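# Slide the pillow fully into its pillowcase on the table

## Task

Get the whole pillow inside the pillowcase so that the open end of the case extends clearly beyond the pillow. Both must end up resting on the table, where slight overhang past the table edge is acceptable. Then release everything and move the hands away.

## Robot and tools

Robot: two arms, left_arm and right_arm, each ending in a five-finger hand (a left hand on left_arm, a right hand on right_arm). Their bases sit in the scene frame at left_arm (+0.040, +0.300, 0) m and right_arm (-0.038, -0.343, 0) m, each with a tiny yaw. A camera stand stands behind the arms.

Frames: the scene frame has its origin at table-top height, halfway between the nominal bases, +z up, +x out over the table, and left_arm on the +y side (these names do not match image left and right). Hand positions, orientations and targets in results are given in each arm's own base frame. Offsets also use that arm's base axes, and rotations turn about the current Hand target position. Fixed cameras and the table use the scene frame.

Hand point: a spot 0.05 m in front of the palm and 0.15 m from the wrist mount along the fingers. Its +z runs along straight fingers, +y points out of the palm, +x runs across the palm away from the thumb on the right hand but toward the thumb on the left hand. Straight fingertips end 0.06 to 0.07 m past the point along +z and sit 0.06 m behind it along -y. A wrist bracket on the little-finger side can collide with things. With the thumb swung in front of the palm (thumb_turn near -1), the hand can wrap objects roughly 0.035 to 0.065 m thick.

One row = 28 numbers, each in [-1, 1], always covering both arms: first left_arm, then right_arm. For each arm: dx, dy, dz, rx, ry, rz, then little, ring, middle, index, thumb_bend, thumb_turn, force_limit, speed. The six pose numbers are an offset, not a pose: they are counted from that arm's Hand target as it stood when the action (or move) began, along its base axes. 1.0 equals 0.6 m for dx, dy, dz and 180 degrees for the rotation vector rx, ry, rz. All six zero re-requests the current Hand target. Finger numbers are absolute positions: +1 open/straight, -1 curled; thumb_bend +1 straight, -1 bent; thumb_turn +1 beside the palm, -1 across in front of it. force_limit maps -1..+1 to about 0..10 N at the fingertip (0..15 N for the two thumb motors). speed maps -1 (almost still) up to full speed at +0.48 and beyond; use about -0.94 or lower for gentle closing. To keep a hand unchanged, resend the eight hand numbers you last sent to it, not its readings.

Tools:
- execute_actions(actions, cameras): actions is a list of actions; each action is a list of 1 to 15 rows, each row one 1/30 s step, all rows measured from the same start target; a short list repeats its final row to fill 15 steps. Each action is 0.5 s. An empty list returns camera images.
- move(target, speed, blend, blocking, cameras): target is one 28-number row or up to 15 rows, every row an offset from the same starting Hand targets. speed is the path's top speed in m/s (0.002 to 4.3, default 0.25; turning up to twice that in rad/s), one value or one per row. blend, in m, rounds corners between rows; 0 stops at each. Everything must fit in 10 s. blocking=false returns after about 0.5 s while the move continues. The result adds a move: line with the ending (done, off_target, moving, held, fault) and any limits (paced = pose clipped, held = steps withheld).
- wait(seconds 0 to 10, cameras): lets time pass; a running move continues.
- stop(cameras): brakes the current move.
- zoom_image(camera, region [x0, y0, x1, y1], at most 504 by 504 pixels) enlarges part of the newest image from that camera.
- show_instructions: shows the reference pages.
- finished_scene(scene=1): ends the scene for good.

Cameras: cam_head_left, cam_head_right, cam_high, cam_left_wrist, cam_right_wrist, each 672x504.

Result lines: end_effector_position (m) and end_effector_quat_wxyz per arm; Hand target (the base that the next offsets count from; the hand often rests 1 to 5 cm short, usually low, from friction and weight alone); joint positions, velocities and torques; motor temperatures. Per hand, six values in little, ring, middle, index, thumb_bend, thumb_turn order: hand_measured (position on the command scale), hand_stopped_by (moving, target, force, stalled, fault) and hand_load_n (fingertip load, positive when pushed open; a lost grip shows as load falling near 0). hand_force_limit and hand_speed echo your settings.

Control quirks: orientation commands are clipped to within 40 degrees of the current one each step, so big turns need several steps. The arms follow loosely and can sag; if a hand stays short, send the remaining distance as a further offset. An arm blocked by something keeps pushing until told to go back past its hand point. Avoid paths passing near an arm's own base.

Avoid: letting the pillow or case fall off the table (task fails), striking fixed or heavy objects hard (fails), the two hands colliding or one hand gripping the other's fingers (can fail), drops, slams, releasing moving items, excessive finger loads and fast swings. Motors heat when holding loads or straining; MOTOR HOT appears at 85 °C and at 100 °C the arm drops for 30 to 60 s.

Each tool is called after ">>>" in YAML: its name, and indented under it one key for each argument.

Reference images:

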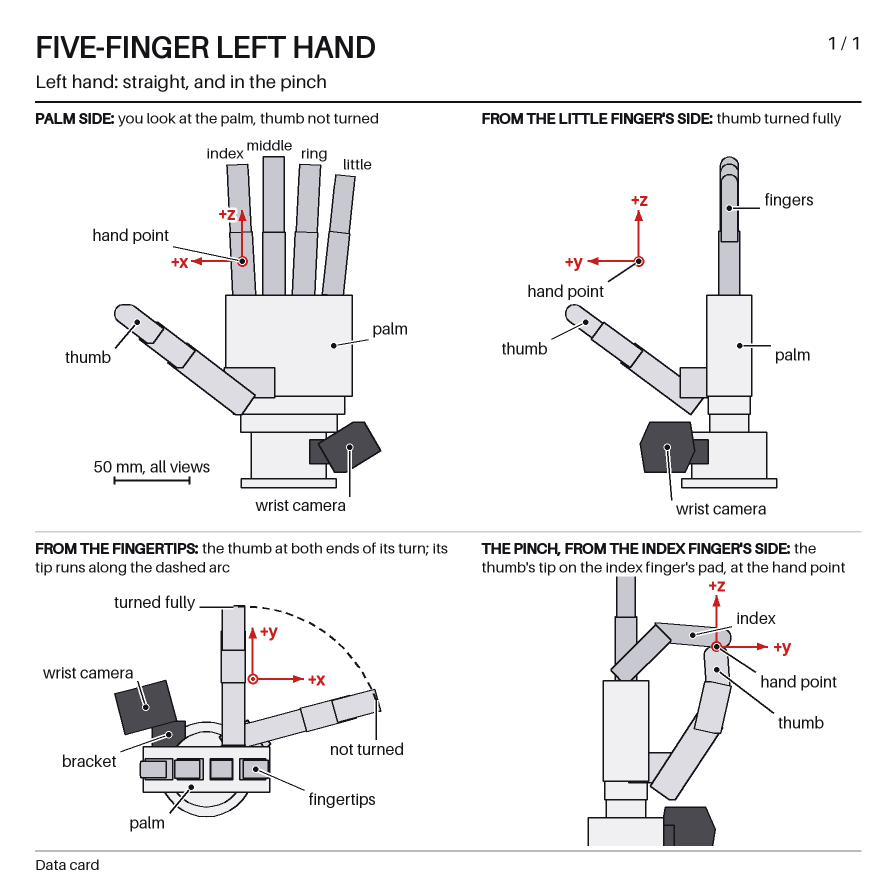

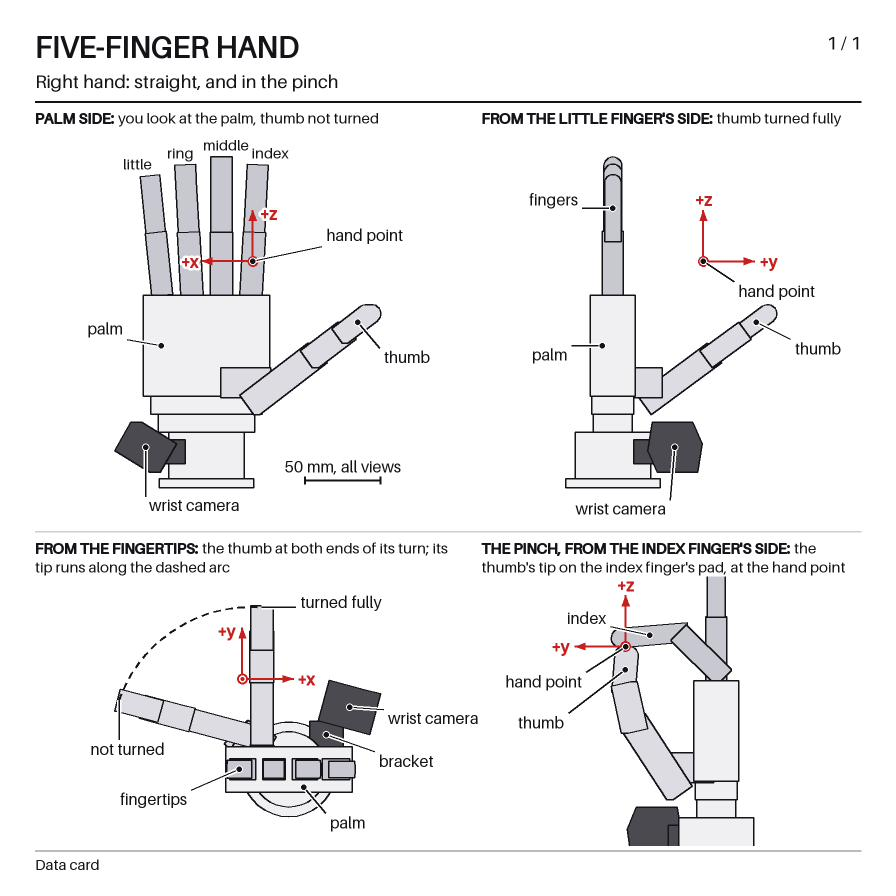

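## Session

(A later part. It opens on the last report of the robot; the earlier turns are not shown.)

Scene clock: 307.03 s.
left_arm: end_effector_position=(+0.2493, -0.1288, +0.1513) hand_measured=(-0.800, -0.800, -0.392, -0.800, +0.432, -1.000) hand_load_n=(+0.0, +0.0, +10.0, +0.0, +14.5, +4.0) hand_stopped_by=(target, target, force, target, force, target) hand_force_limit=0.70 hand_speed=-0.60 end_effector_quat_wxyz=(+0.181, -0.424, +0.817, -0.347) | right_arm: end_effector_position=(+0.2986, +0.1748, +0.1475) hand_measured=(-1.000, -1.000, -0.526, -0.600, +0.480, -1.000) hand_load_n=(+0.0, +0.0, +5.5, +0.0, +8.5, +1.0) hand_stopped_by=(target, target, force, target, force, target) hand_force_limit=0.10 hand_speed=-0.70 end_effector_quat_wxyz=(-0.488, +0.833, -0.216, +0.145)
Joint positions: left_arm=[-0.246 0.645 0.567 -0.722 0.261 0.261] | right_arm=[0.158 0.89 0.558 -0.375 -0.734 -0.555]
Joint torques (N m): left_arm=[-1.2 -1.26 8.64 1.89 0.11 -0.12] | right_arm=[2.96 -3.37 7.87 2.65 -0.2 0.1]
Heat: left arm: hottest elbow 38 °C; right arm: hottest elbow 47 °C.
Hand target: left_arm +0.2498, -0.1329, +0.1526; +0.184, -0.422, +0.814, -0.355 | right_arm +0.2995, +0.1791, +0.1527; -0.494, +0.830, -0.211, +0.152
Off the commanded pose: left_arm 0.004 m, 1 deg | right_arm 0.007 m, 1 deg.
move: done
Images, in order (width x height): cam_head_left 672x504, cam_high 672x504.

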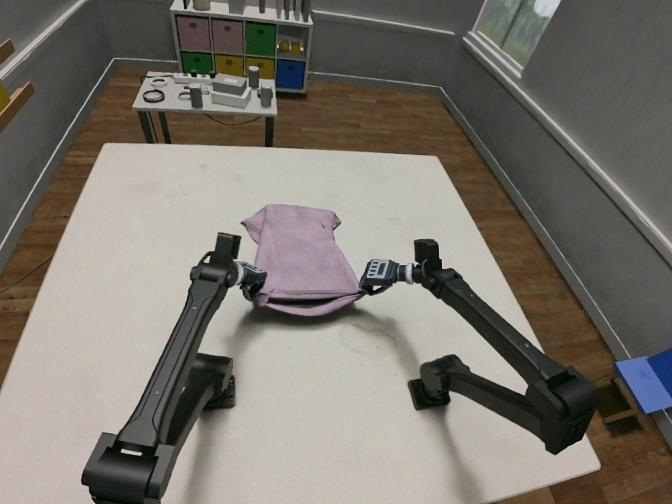

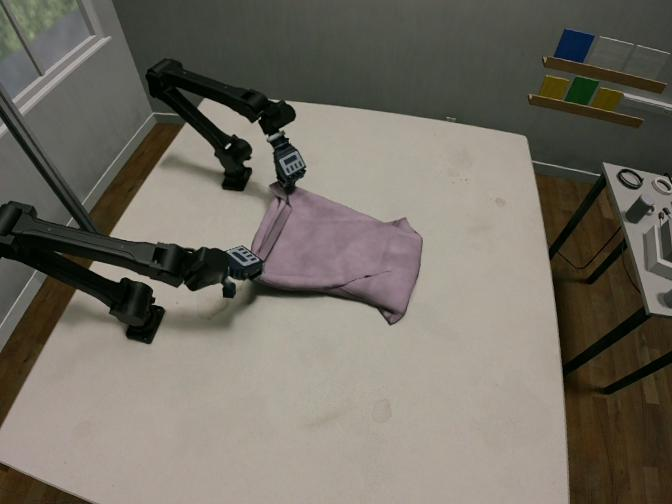

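>>> move:
  target: [-0.02, 0, -0.14, 0, 0, 0, -0.8, -0.8, -0.8, -0.8, -0.1, -1, 0.7, -0.6, -0.02, 0, -0.14, 0, 0, 0, -1, -1, -0.6, -0.6, 0.1, -1, 0.1, -0.7]
  speed: 0.06
  cameras: ["cam_head_left", "cam_high", "cam_left_wrist", "cam_right_wrist"]

Scene clock: 309.83 s.
left_arm: end_effector_position=(+0.2385, -0.1292, +0.0722) hand_measured=(-0.800, -0.800, -0.392, -0.800, +0.432, -1.000) hand_load_n=(+0.0, +0.0, +10.0, +0.0, +15.0, +4.0) hand_stopped_by=(target, target, force, target, force, target) hand_force_limit=0.70 hand_speed=-0.60 end_effector_quat_wxyz=(+0.187, -0.421, +0.814, -0.353) | right_arm: end_effector_position=(+0.2876, +0.1749, +0.0696) hand_measured=(-1.000, -1.000, -0.526, -0.600, +0.480, -1.000) hand_load_n=(+0.0, +0.0, +5.0, +0.0, +8.0, +0.5) hand_stopped_by=(target, target, force, target, force, target) hand_force_limit=0.10 hand_speed=-0.70 end_effector_quat_wxyz=(-0.491, +0.831, -0.211, +0.153)
Joint positions: left_arm=[-0.263 0.649 0.349 -0.479 0.249 0.249] | right_arm=[0.167 0.993 0.371 -0.06 -0.726 -0.548]
Joint torques (N m): left_arm=[-1.55 0.79 8.18 1.95 0.09 -0.16] | right_arm=[2.96 -1.9 6.82 2.71 -0.19 0.09]
Heat: left arm: hottest elbow 38 °C; right arm: hottest elbow 46 °C.
Hand target: left_arm +0.2377, -0.1330, +0.0687; +0.184, -0.422, +0.814, -0.355 | right_arm +0.2874, +0.1791, +0.0687; -0.494, +0.830, -0.211, +0.152
Off the commanded pose: left_arm 0.005 m, 0 deg | right_arm 0.004 m, 0 deg.
move: done
Images, in order (width x height): cam_head_left 672x504, cam_high 672x504, cam_left_wrist 672x504, cam_right_wrist 672x504.

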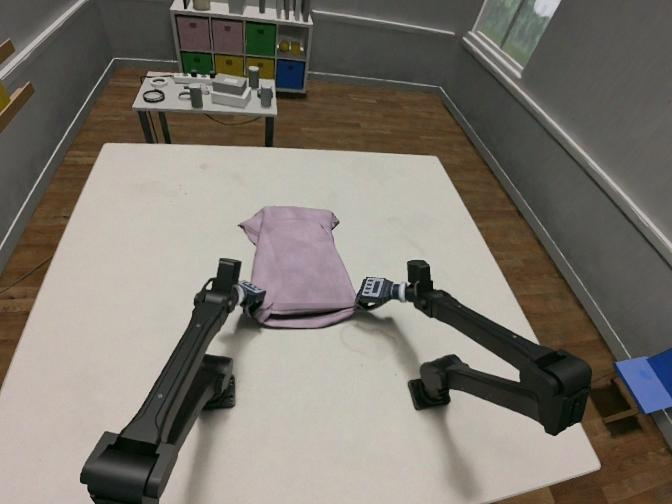

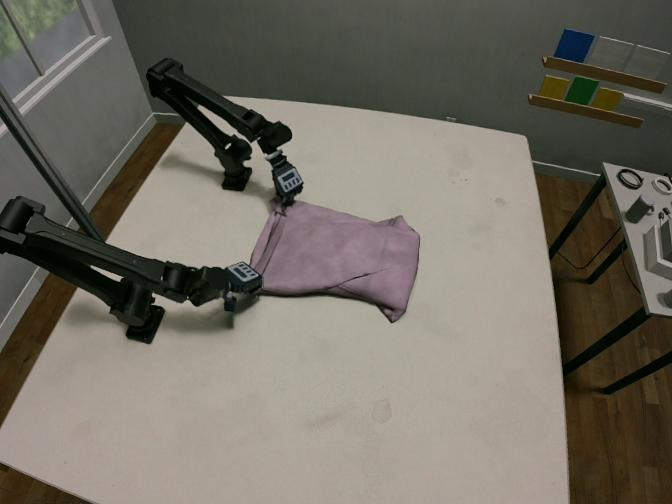

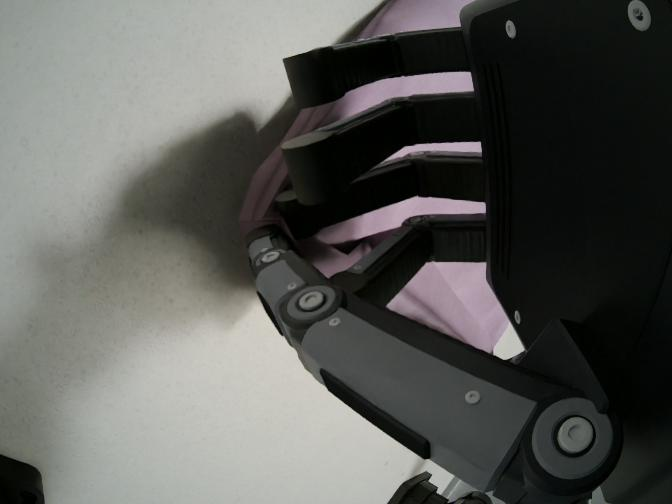

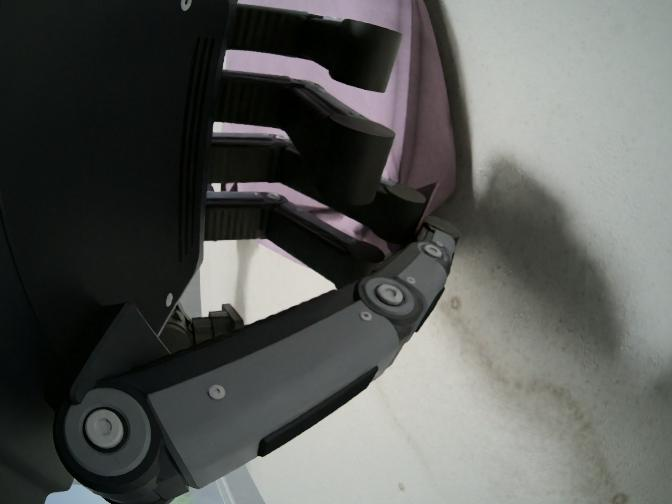

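>>> zoom_image:
  camera: "cam_head_left"
  region: [210, 190, 420, 340]

>>> zoom_image:
  camera: "cam_high"
  region: [200, 160, 440, 340]

Scaled by 2.400 from the camera's 672x504 image, which has a finer 960x720 frame.

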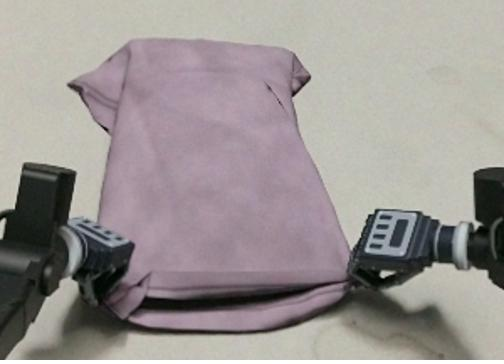

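Scaled by 2.100 from the camera's 672x504 image, which has a finer 960x720 frame.

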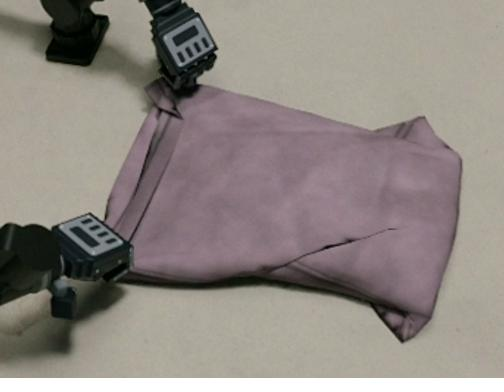

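>>> move:
  target: [-0.04, 0.02, -0.03, 0, 0, 0, -0.8, -0.8, -0.8, -0.8, -0.1, -1, 0.7, -0.6, -0.04, -0.02, -0.03, 0, 0, 0, -1, -1, -0.6, -0.6, 0.1, -1, 0.1, -0.7]
  speed: 0.05
  cameras: ["cam_head_left", "cam_high"]

Scene clock: 312.67 s.
left_arm: end_effector_position=(+0.2165, -0.1256, +0.0543) hand_measured=(-0.800, -0.800, -0.392, -0.800, +0.432, -1.000) hand_load_n=(+0.0, +0.0, +10.0, +0.0, +14.5, +4.5) hand_stopped_by=(target, target, force, target, force, target) hand_force_limit=0.70 hand_speed=-0.60 end_effector_quat_wxyz=(+0.184, -0.419, +0.813, -0.360) | right_arm: end_effector_position=(+0.2596, +0.1702, +0.0483) hand_measured=(-1.000, -1.000, -0.526, -0.600, +0.480, -1.000) hand_load_n=(+0.0, +0.0, +5.5, +0.0, +8.0, +1.0) hand_stopped_by=(target, target, force, target, force, target) hand_force_limit=0.10 hand_speed=-0.70 end_effector_quat_wxyz=(-0.490, +0.833, -0.215, +0.139)
Joint positions: left_arm=[-0.259 0.557 0.273 -0.487 0.266 0.248] | right_arm=[0.158 0.96 0.293 -0.046 -0.746 -0.554]
Joint torques (N m): left_arm=[0.32 0.91 8.28 0.96 0.28 0.07] | right_arm=[1.2 -2.55 6.42 2.41 -0.46 -0.16]
Heat: left arm: hottest elbow 38 °C; right arm: hottest elbow 46 °C.
Hand target: left_arm +0.2138, -0.1210, +0.0507; +0.184, -0.422, +0.814, -0.355 | right_arm +0.2634, +0.1670, +0.0506; -0.494, +0.830, -0.211, +0.152
Off the commanded pose: left_arm 0.007 m, 1 deg | right_arm 0.006 m, 2 deg.
move: done
Images, in order (width x height): cam_head_left 672x504, cam_high 672x504.

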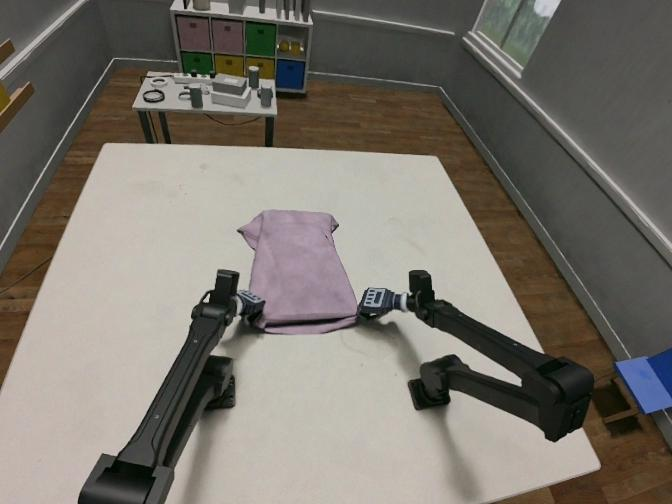

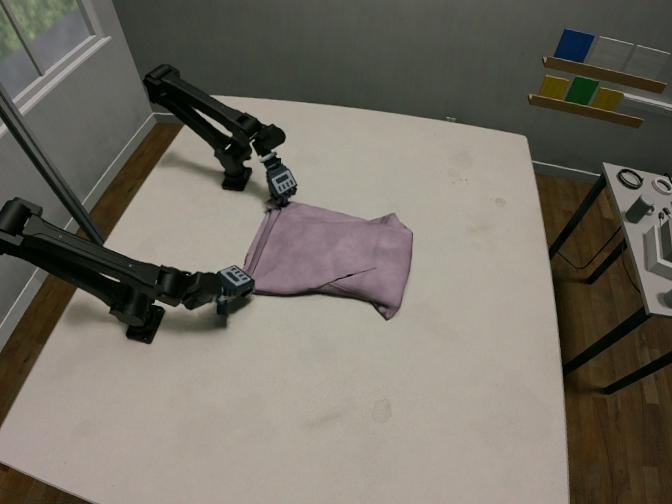

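>>> zoom_image:
  camera: "cam_head_left"
  region: [220, 195, 400, 345]

>>> zoom_image:
  camera: "cam_high"
  region: [220, 180, 430, 340]

Scaled by 2.800 from the camera's 672x504 image, which has a finer 960x720 frame.

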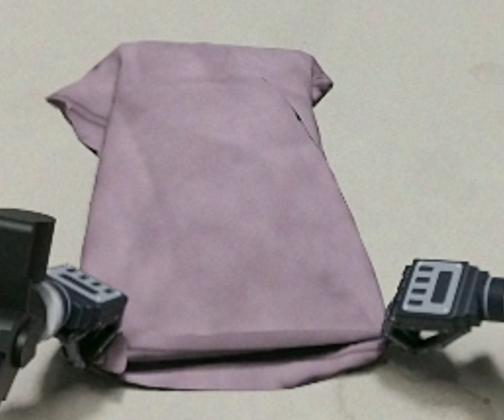

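Scaled by 2.400 from the camera's 672x504 image, which has a finer 960x720 frame.

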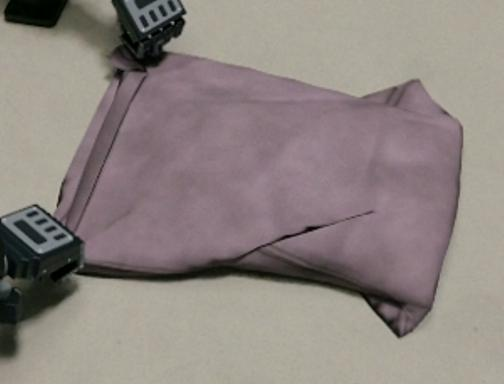

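>>> move:
  target: [0, 0, 0, 0, 0, 0, -0.8, -0.8, -0.8, -0.8, -0.1, -1, 0.7, -0.6, 0, 0, 0.025, 0, 0, 0, 0.2, 0.2, 0.2, 0.2, 0.1, -1, 0.1, -0.4]
  speed: 0.03
  cameras: ["cam_head_left", "cam_high", "cam_right_wrist"]

Scene clock: 317.70 s.
left_arm: end_effector_position=(+0.2167, -0.1253, +0.0544) hand_measured=(-0.800, -0.800, -0.392, -0.800, +0.432, -1.000) hand_load_n=(+0.0, +0.0, +9.5, +0.0, +15.0, +4.5) hand_stopped_by=(target, target, force, target, force, target) hand_force_limit=0.70 hand_speed=-0.60 end_effector_quat_wxyz=(+0.185, -0.419, +0.813, -0.360) | right_arm: end_effector_position=(+0.2544, +0.1691, +0.0551) hand_measured=(+0.200, +0.200, +0.200, +0.200, +0.478, -1.000) hand_load_n=(+0.0, +0.0, +0.0, +0.0, +0.0, +0.0) hand_stopped_by=(target, target, target, target, force, target) hand_force_limit=0.10 hand_speed=-0.40 end_effector_quat_wxyz=(-0.491, +0.833, -0.215, +0.140)
Joint positions: left_arm=[-0.257 0.557 0.273 -0.487 0.266 0.248] | right_arm=[0.157 0.911 0.293 -0.093 -0.746 -0.554]
Joint torques (N m): left_arm=[0.73 0.5 8.29 0.85 0.28 0.07] | right_arm=[1.32 -2.26 8.49 1.25 -0.47 -0.16]
Heat: left arm: hottest elbow 37 °C; right arm: hottest elbow 46 °C.
Hand target: left_arm +0.2138, -0.1209, +0.0507; +0.184, -0.422, +0.814, -0.355 | right_arm +0.2635, +0.1670, +0.0656; -0.494, +0.830, -0.211, +0.152
Off the commanded pose: left_arm 0.006 m, 1 deg | right_arm 0.014 m, 2 deg.
move: off_target (right_arm)
Images, in order (width x height): cam_head_left 672x504, cam_high 672x504, cam_right_wrist 672x504.

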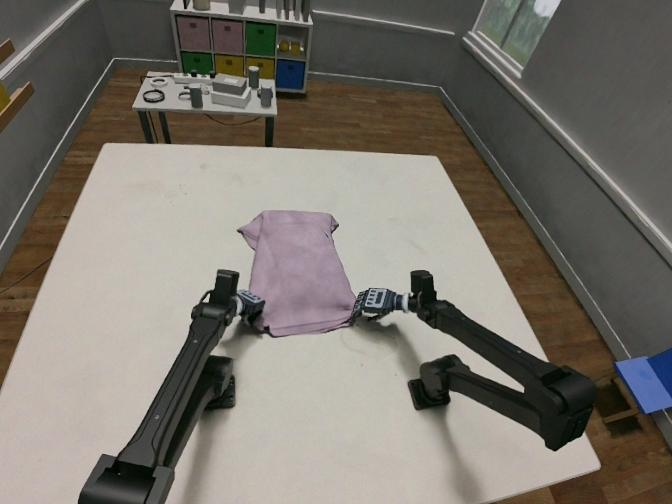

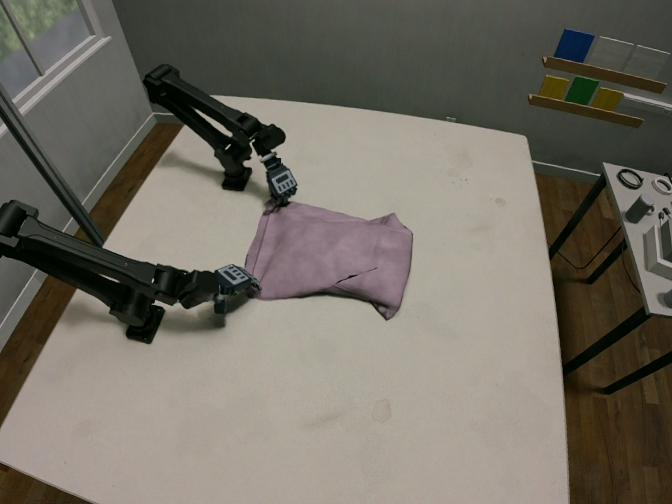

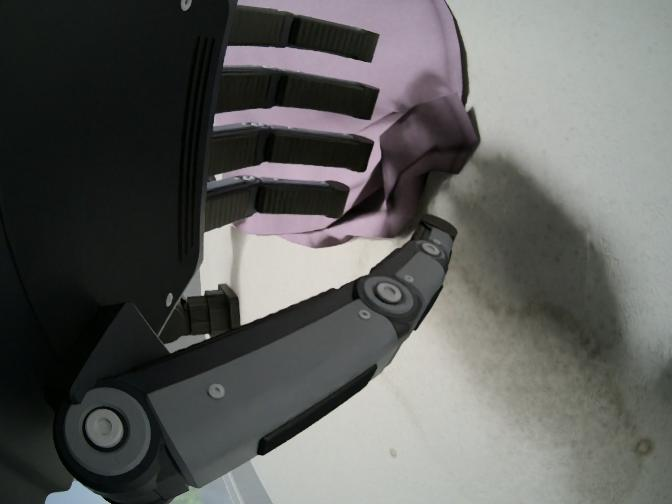

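>>> move:
  target:
    - [0, 0, 0, 0, 0, 0, -0.8, -0.8, -0.8, -0.8, -0.1, -1, 0.7, -0.6, -0.04, -0.08, 0.04, 0, 0, 0, 0.2, 0.2, 0.2, 0.2, 0.1, -1, 0.1, -0.4]
    - [0, 0, 0, 0, 0, 0, -0.8, -0.8, -0.8, -0.8, -0.1, -1, 0.7, -0.6, -0.05, -0.12, 0.2, 0, 0, 0, 0.2, 0.2, 0.2, 0.2, 0.1, -1, 0.1, -0.4]
  speed: 0.08
  blend: 0.02
  cameras: ["cam_head_left", "cam_high"]

Scene clock: 321.50 s.
left_arm: end_effector_position=(+0.2167, -0.1253, +0.0544) hand_measured=(-0.800, -0.800, -0.392, -0.800, +0.432, -1.000) hand_load_n=(+0.0, +0.0, +9.5, +0.0, +15.0, +4.0) hand_stopped_by=(target, target, force, target, force, target) hand_force_limit=0.70 hand_speed=-0.60 end_effector_quat_wxyz=(+0.185, -0.419, +0.813, -0.360) | right_arm: end_effector_position=(+0.2184, +0.1012, +0.1578) hand_measured=(+0.200, +0.200, +0.200, +0.200, +0.478, -1.000) hand_load_n=(+0.0, +0.0, +0.0, +0.0, +0.5, +0.0) hand_stopped_by=(target, target, target, target, force, target) hand_force_limit=0.10 hand_speed=-0.40 end_effector_quat_wxyz=(-0.492, +0.832, -0.226, +0.123)
Joint positions: left_arm=[-0.257 0.557 0.273 -0.487 0.266 0.248] | right_arm=[-0.205 0.671 0.54 -0.943 -0.986 -0.974]
Joint torques (N m): left_arm=[0.67 0.44 8.25 0.87 0.28 0.07] | right_arm=[1.32 -0.03 12.41 0.7 -0.79 -0.19]
Heat: left arm: hottest elbow 37 °C; right arm: hottest elbow 46 °C.
Hand target: left_arm +0.2138, -0.1209, +0.0507; +0.184, -0.422, +0.814, -0.355 | right_arm +0.2335, +0.0950, +0.1856; -0.494, +0.830, -0.211, +0.152
Off the commanded pose: left_arm 0.006 m, 1 deg | right_arm 0.032 m, 4 deg.
move: off_target (right_arm)
Images, in order (width x height): cam_head_left 672x504, cam_high 672x504.

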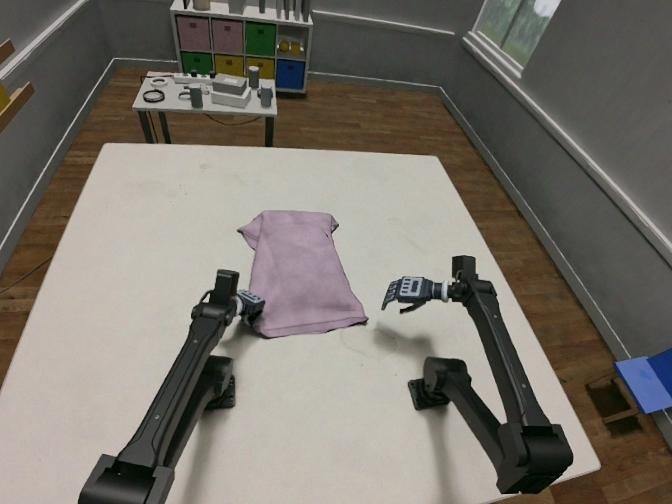

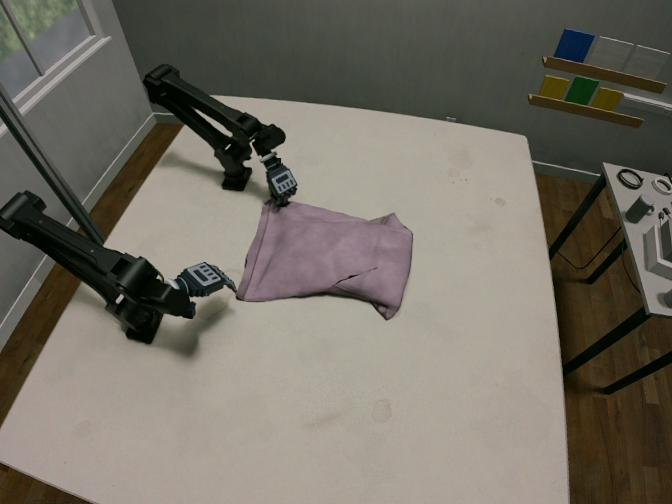

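>>> move:
  target: [0, 0, 0.025, 0, 0, 0, 0.2, 0.2, 0.2, 0.2, -0.1, -1, 0.7, -0.4, 0, 0, 0, 0, 0, 0, 0.2, 0.2, 0.2, 0.2, 0.1, -1, 0.1, -0.4]
  speed: 0.03
  cameras: ["cam_head_left", "cam_high", "cam_left_wrist"]

Scene clock: 323.13 s.
left_arm: end_effector_position=(+0.2052, -0.1223, +0.0511) hand_measured=(+0.200, +0.200, +0.200, +0.200, +0.428, -1.000) hand_load_n=(-0.5, +0.0, -0.5, +0.0, +0.0, +0.0) hand_stopped_by=(target, target, target, target, force, target) hand_force_limit=0.70 hand_speed=-0.40 end_effector_quat_wxyz=(+0.172, -0.425, +0.818, -0.348) | right_arm: end_effector_position=(+0.2181, +0.1011, +0.1577) hand_measured=(+0.200, +0.200, +0.200, +0.200, +0.478, -1.000) hand_load_n=(+0.0, +0.0, +0.0, +0.0, +0.0, +0.0) hand_stopped_by=(target, target, target, target, force, target) hand_force_limit=0.10 hand_speed=-0.40 end_effector_quat_wxyz=(-0.492, +0.832, -0.226, +0.123)
Joint positions: left_arm=[-0.257 0.535 0.273 -0.547 0.266 0.248] | right_arm=[-0.206 0.671 0.54 -0.945 -0.987 -0.976]
Joint torques (N m): left_arm=[0.62 0.73 11.14 1.05 0.25 0.06] | right_arm=[1.38 -0.03 12.42 0.7 -0.79 -0.2]
Heat: left arm: hottest elbow 36 °C; right arm: hottest elbow 46 °C.
Hand target: left_arm +0.2138, -0.1210, +0.0658; +0.184, -0.422, +0.814, -0.355 | right_arm +0.2334, +0.0950, +0.1856; -0.494, +0.830, -0.211, +0.152
Off the commanded pose: left_arm 0.017 m, 2 deg | right_arm 0.032 m, 4 deg.
move: off_target (left_arm, right_arm)
Images, in order (width x height): cam_head_left 672x504, cam_high 672x504, cam_left_wrist 672x504.

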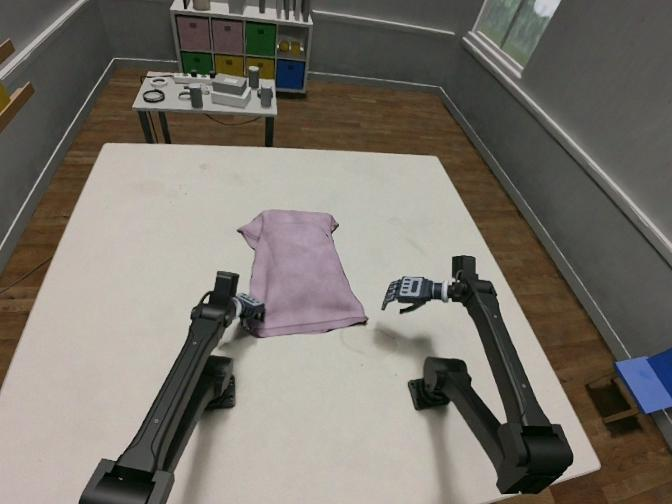

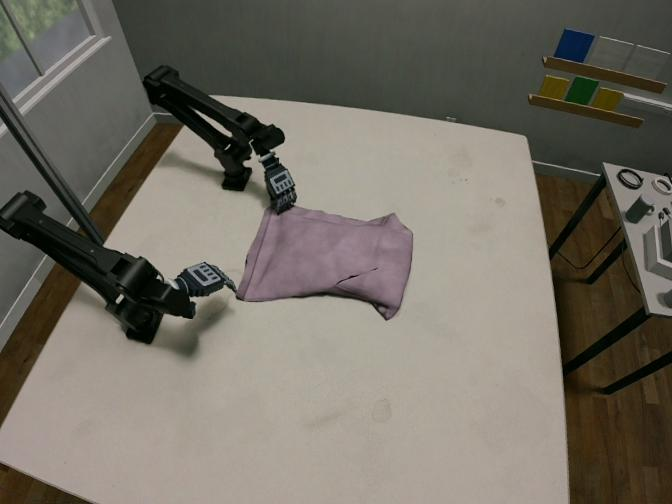

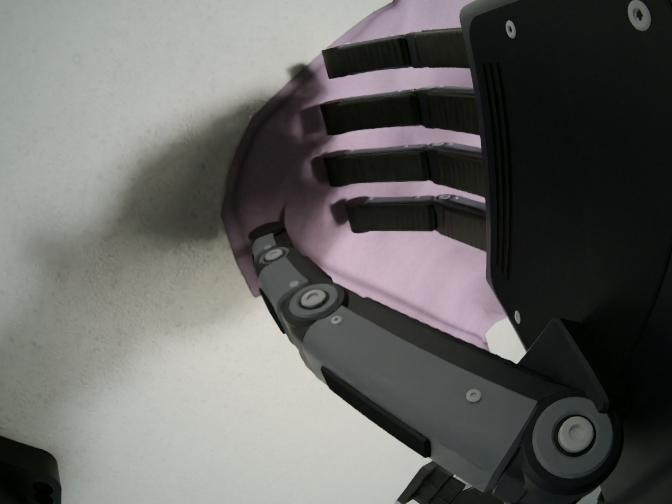

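>>> move:
  target:
    - [0, 0, 0.06, 0, 0, 0, 0.2, 0.2, 0.2, 0.2, -0.1, -1, 0.7, -0.4, 0, 0, 0, 0, 0, 0, 0.2, 0.2, 0.2, 0.2, 0.1, -1, 0.1, -0.4]
    - [0, 0.05, 0.2, 0, 0, 0, 0.2, 0.2, 0.2, 0.2, -0.1, -1, 0.7, -0.4, 0, 0, 0, 0, 0, 0, 0.2, 0.2, 0.2, 0.2, 0.1, -1, 0.1, -0.4]
  speed: 0.07
  blend: 0.02
  cameras: ["cam_head_left", "cam_high", "cam_left_wrist"]

Scene clock: 326.57 s.
left_arm: end_effector_position=(+0.2006, -0.0937, +0.1520) hand_measured=(+0.200, +0.200, +0.200, +0.200, +0.428, -1.000) hand_load_n=(+0.0, +0.0, +0.0, +0.0, +0.0, +0.0) hand_stopped_by=(target, target, target, target, force, target) hand_force_limit=0.70 hand_speed=-0.40 end_effector_quat_wxyz=(+0.157, -0.433, +0.819, -0.341) | right_arm: end_effector_position=(+0.2181, +0.1011, +0.1577) hand_measured=(+0.200, +0.200, +0.200, +0.200, +0.478, -1.000) hand_load_n=(+0.0, +0.0, +0.0, +0.0, +0.0, +0.0) hand_stopped_by=(target, target, target, target, force, target) hand_force_limit=0.10 hand_speed=-0.40 end_effector_quat_wxyz=(-0.492, +0.832, -0.226, +0.123)
Joint positions: left_arm=[-0.065 0.49 0.545 -0.947 0.396 0.391] | right_arm=[-0.206 0.671 0.54 -0.945 -0.987 -0.976]
Joint torques (N m): left_arm=[0.62 1.44 14.6 0.77 0.48 0.1] | right_arm=[1.32 -0.09 12.44 0.72 -0.8 -0.2]
Heat: left arm: hottest elbow 37 °C; right arm: hottest elbow 47 °C.
Hand target: left_arm +0.2138, -0.0909, +0.1857; +0.184, -0.422, +0.814, -0.355 | right_arm +0.2334, +0.0950, +0.1856; -0.494, +0.830, -0.211, +0.152
Off the commanded pose: left_arm 0.036 m, 4 deg | right_arm 0.032 m, 4 deg.
move: off_target (left_arm, right_arm); blend cut to 0.0182 m at target 1
Images, in order (width x height): cam_head_left 672x504, cam_high 672x504, cam_left_wrist 672x504.

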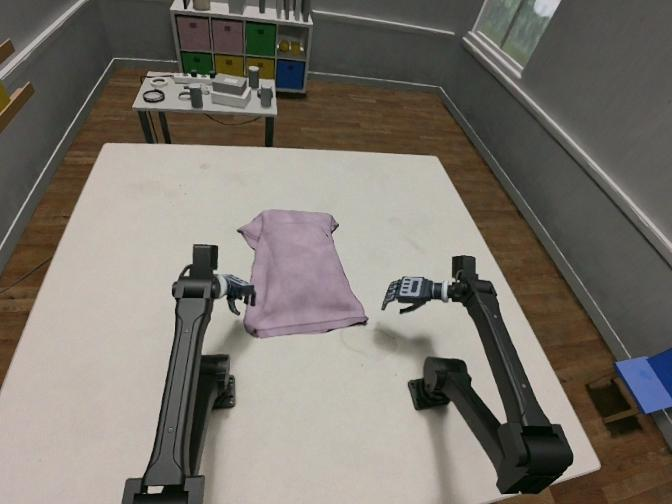

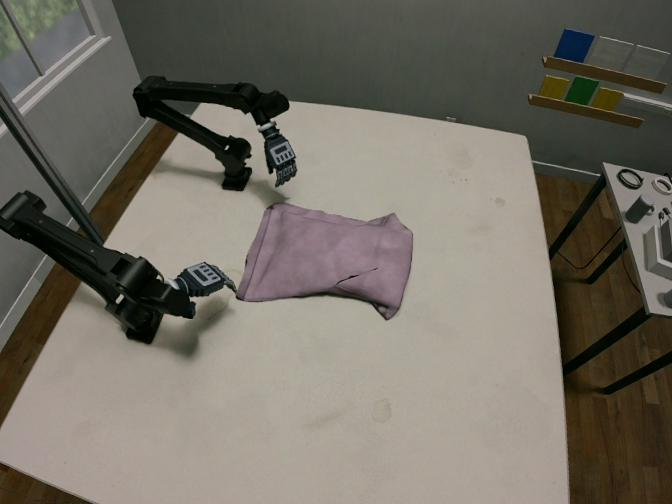

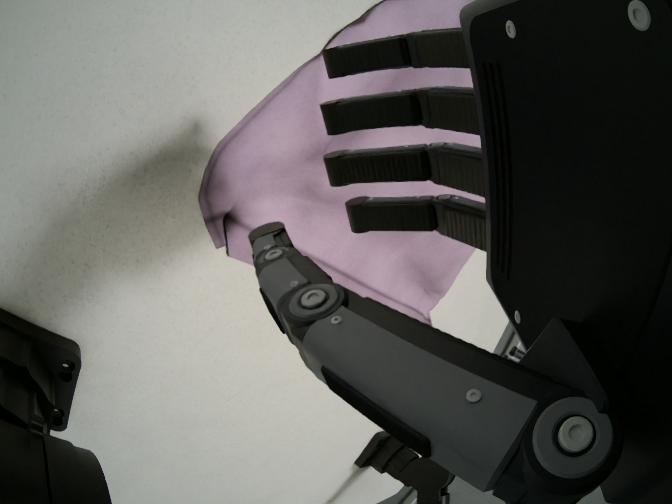

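Released cleanly. Let me zoom to inspect the case and its overhang.

>>> zoom_image:
  camera: "cam_head_left"
  region: [220, 195, 390, 345]

>>> zoom_image:
  camera: "cam_high"
  region: [220, 190, 430, 330]

>>> zoom_image:
  camera: "cam_left_wrist"
  region: [180, 0, 500, 360]

Scaled by 2.965 from the camera's 672x504 image, which has a finer 960x720 frame.

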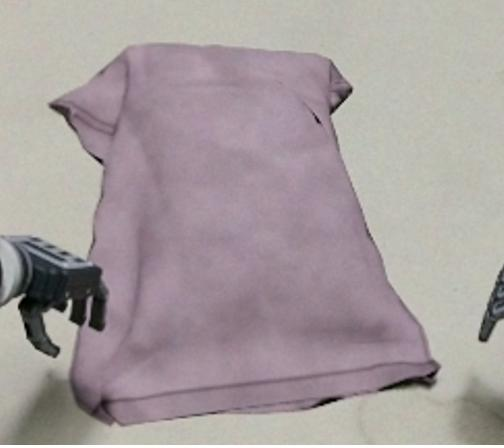

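Scaled by 2.400 from the camera's 672x504 image, which has a finer 960x720 frame.

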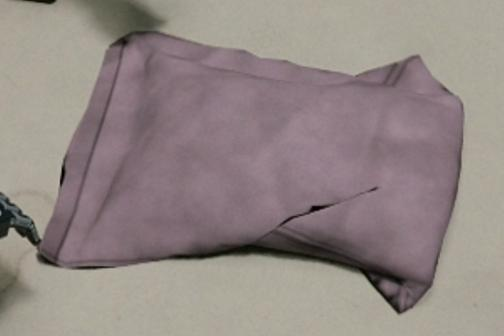

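Scaled by 1.400 from the camera's 672x504 image, which has a finer 960x720 frame.

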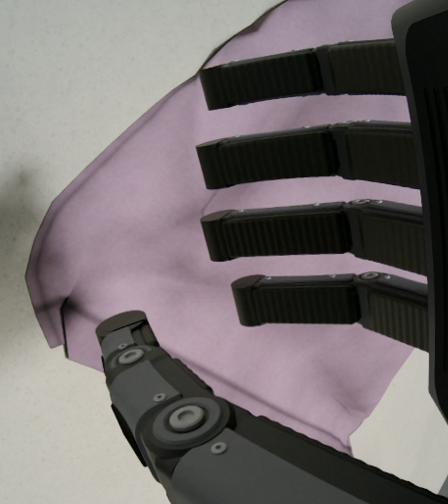

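>>> execute_actions:
  actions: []
  cameras: ["cam_head_right", "cam_right_wrist", "cam_head_left"]

>>> zoom_image:
  camera: "cam_head_right"
  region: [190, 180, 390, 350]

Scene clock: 328.00 s.
left_arm: end_effector_position=(+0.2005, -0.0937, +0.1520) hand_measured=(+0.200, +0.200, +0.200, +0.200, +0.428, -1.000) hand_load_n=(+0.0, +0.0, +0.0, +0.0, -0.5, +0.0) hand_stopped_by=(target, target, target, target, force, target) hand_force_limit=0.70 hand_speed=-0.40 end_effector_quat_wxyz=(+0.157, -0.433, +0.819, -0.341) | right_arm: end_effector_position=(+0.2181, +0.1011, +0.1577) hand_measured=(+0.200, +0.200, +0.200, +0.200, +0.478, -1.000) hand_load_n=(+0.0, +0.0, +0.0, +0.0, +0.0, +0.0) hand_stopped_by=(target, target, target, target, force, target) hand_force_limit=0.10 hand_speed=-0.40 end_effector_quat_wxyz=(-0.492, +0.832, -0.226, +0.123)
Joint positions: left_arm=[-0.065 0.49 0.545 -0.947 0.396 0.392] | right_arm=[-0.206 0.671 0.54 -0.945 -0.987 -0.976]
Joint velocities: within noise
Joint torques (N m): left_arm=[0.62 1.49 14.6 0.81 0.47 0.1] | right_arm=[1.32 -0.03 12.44 0.7 -0.79 -0.2]
Motor temperatures (°C): left_arm=[23 26 38 25 22 22] | right_arm=[28 31 48 24 26 21]
Heat: left arm: hottest elbow 38 °C; right arm: hottest elbow 48 °C.
Hand target: left_arm +0.2138, -0.0909, +0.1857; +0.184, -0.422, +0.814, -0.355 | right_arm +0.2334, +0.0950, +0.1856; -0.494, +0.830, -0.211, +0.152
Off the commanded pose: left_arm 0.036 m, 4 deg | right_arm 0.032 m, 4 deg.
Images, in order (width x height): cam_head_left 672x504, cam_head_right 672x504, cam_right_wrist 672x504.

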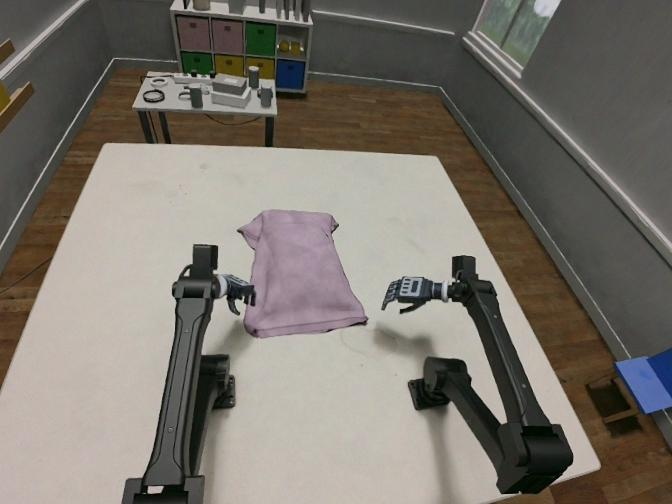

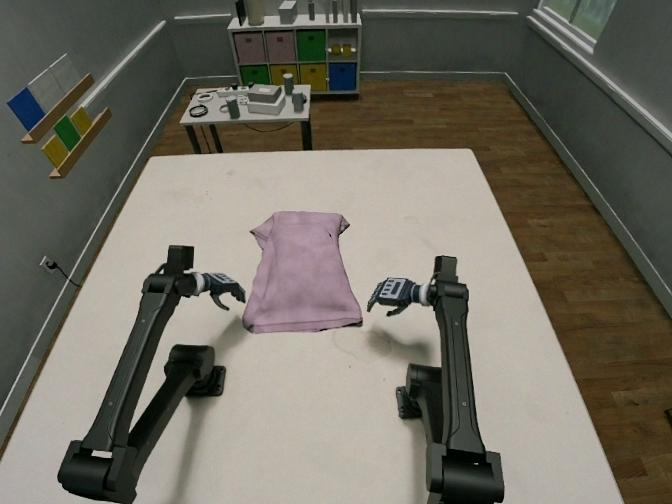

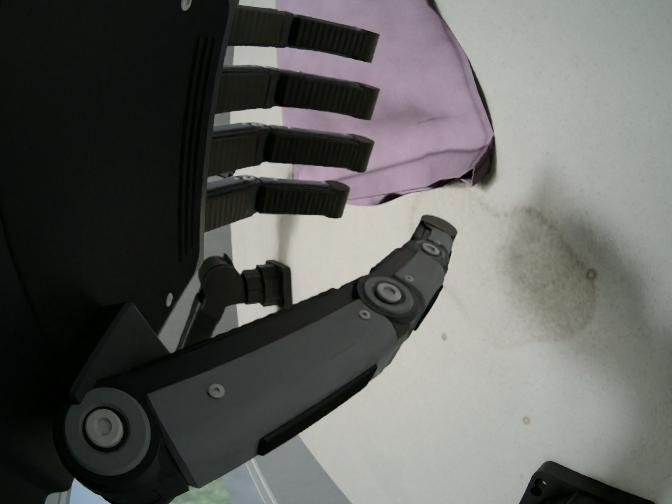

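Scaled by 2.520 from the camera's 672x504 image, which has a finer 960x720 frame.

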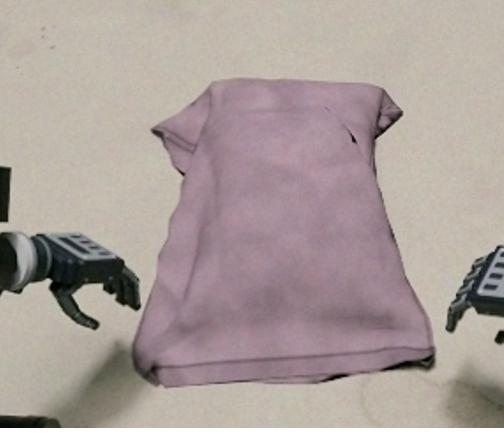

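>>> zoom_image:
  camera: "cam_right_wrist"
  region: [260, 0, 540, 220]

>>> zoom_image:
  camera: "cam_head_left"
  region: [230, 270, 380, 350]

Scaled by 1.800 from the camera's 672x504 image, which has a finer 960x720 frame.

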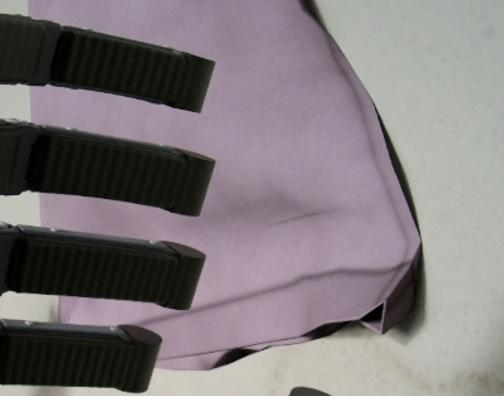

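Scaled by 3.360 from the camera's 672x504 image, which has a finer 960x720 frame.

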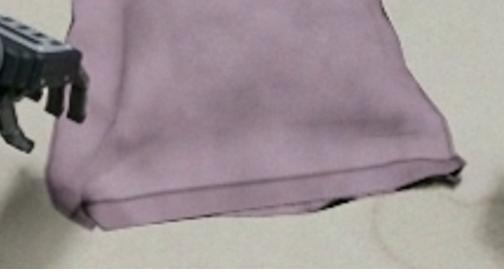

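>>> move:
  target: [0, 0, 0, 0, 0, 0, 0.2, 0.2, 0.2, 0.2, -0.1, -1, 0.7, -0.4, 0.096, 0.233, -0.03, 0, 0, 0, 0.2, 0.2, 0.2, 0.2, -0.5, -1, 0.1, -0.2]
  speed: 0.12
  cameras: ["cam_head_left", "cam_high"]

Scene clock: 335.33 s.
left_arm: end_effector_position=(+0.2005, -0.0936, +0.1520) hand_measured=(+0.200, +0.200, +0.200, +0.200, +0.428, -1.000) hand_load_n=(+0.0, +0.0, +0.0, +0.0, +0.0, +0.0) hand_stopped_by=(target, target, target, target, force, target) hand_force_limit=0.70 hand_speed=-0.40 end_effector_quat_wxyz=(+0.157, -0.433, +0.819, -0.341) | right_arm: end_effector_position=(+0.2775, +0.2240, +0.1465) hand_measured=(+0.200, +0.200, +0.200, +0.200, -0.500, -1.000) hand_load_n=(+0.0, +0.0, +0.0, +0.5, +0.0, +0.0) hand_stopped_by=(target, target, target, target, target, target) hand_force_limit=0.10 hand_speed=-0.20 end_effector_quat_wxyz=(-0.479, +0.838, -0.220, +0.138)
Joint positions: left_arm=[-0.064 0.49 0.545 -0.947 0.397 0.392] | right_arm=[0.375 0.866 0.54 -0.308 -0.557 -0.396]
Joint torques (N m): left_arm=[0.62 1.44 14.6 0.79 0.48 0.1] | right_arm=[3.02 -1.85 10.97 2.78 -0.11 0.08]
Heat: left arm: hottest elbow 42 °C; right arm: hottest elbow 49 °C.
Hand target: left_arm +0.2138, -0.0909, +0.1857; +0.184, -0.422, +0.814, -0.355 | right_arm +0.2911, +0.2347, +0.1675; -0.494, +0.830, -0.211, +0.152
Off the commanded pose: left_arm 0.036 m, 4 deg | right_arm 0.027 m, 3 deg.
move: off_target (left_arm, right_arm)
Images, in order (width x height): cam_head_left 672x504, cam_high 672x504.

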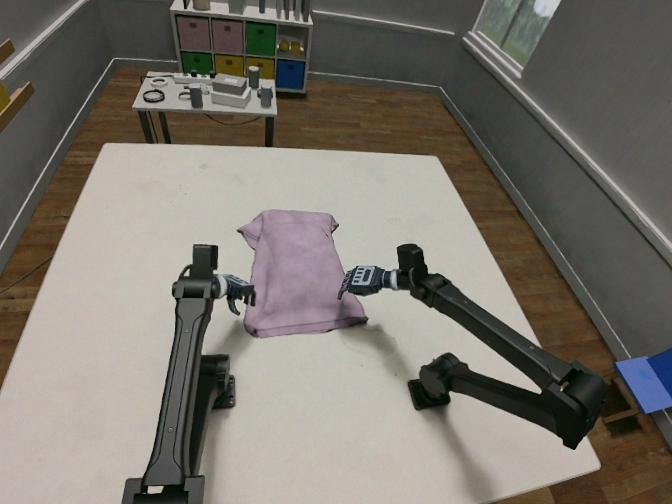

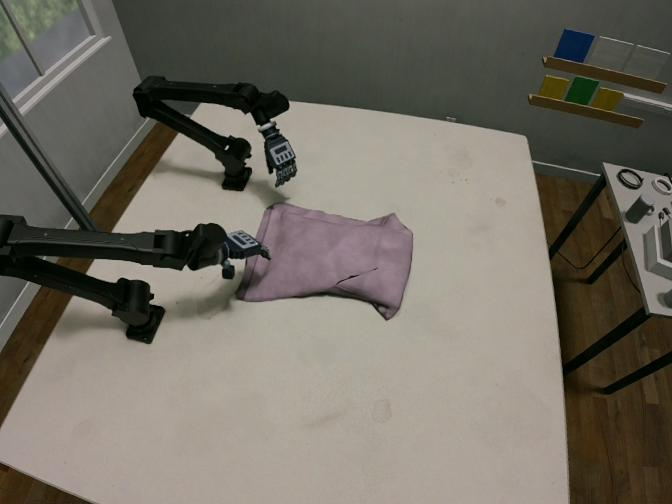

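>>> move:
  target: [0, 0, 0, 0, 0, 0, 0.2, 0.2, 0.2, 0.2, -0.1, -1, 0.7, -0.4, 0, 0, -0.1, 0, 0, 0, 0.2, 0.2, 0.2, 0.2, -0.5, -1, 0.1, -0.2]
  speed: 0.06
  cameras: ["cam_head_left", "cam_high"]

>>> zoom_image:
  camera: "cam_high"
  region: [200, 190, 430, 330]

Scene clock: 337.73 s.
left_arm: end_effector_position=(+0.2005, -0.0936, +0.1520) hand_measured=(+0.200, +0.200, +0.200, +0.200, +0.428, -1.000) hand_load_n=(+0.0, +0.0, +0.0, +0.0, +0.0, +0.0) hand_stopped_by=(target, target, target, target, force, target) hand_force_limit=0.70 hand_speed=-0.40 end_effector_quat_wxyz=(+0.157, -0.433, +0.819, -0.341) | right_arm: end_effector_position=(+0.2909, +0.2297, +0.1073) hand_measured=(+0.200, +0.200, +0.200, +0.200, -0.500, -1.000) hand_load_n=(+0.0, +0.0, +0.0, +0.0, +0.0, +0.0) hand_stopped_by=(target, target, target, target, target, target) hand_force_limit=0.10 hand_speed=-0.20 end_effector_quat_wxyz=(-0.489, +0.832, -0.212, +0.152)
Joint positions: left_arm=[-0.064 0.49 0.545 -0.947 0.397 0.392] | right_arm=[0.377 0.968 0.461 -0.086 -0.555 -0.394]
Joint torques (N m): left_arm=[0.56 1.44 14.61 0.77 0.48 0.1] | right_arm=[3.02 -2.37 7.51 2.92 -0.09 0.09]
Motor temperatures (°C): left_arm=[23 26 43 25 22 22] | right_arm=[28 31 49 24 26 21]
Heat: left arm: hottest elbow 43 °C; right arm: hottest elbow 49 °C.
Hand target: left_arm +0.2138, -0.0909, +0.1857; +0.184, -0.422, +0.814, -0.355 | right_arm +0.2912, +0.2348, +0.1077; -0.494, +0.830, -0.210, +0.152
Off the commanded pose: left_arm 0.036 m, 4 deg | right_arm 0.005 m, 1 deg.
move: off_target (left_arm)
Images, in order (width x height): cam_head_left 672x504, cam_high 672x504.

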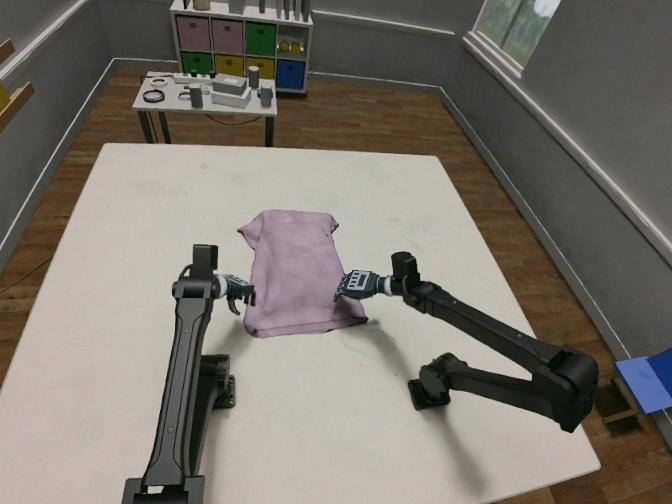

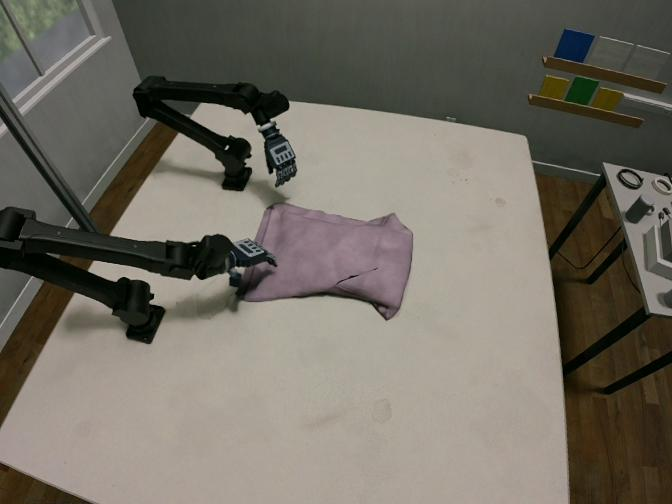

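Scaled by 2.191 from the camera's 672x504 image, which has a finer 960x720 frame.

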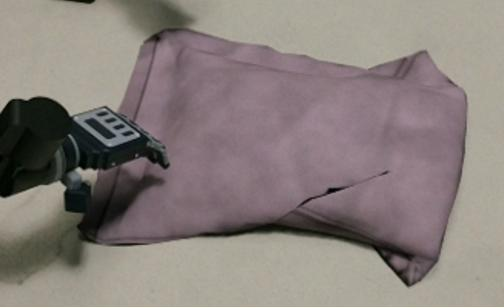

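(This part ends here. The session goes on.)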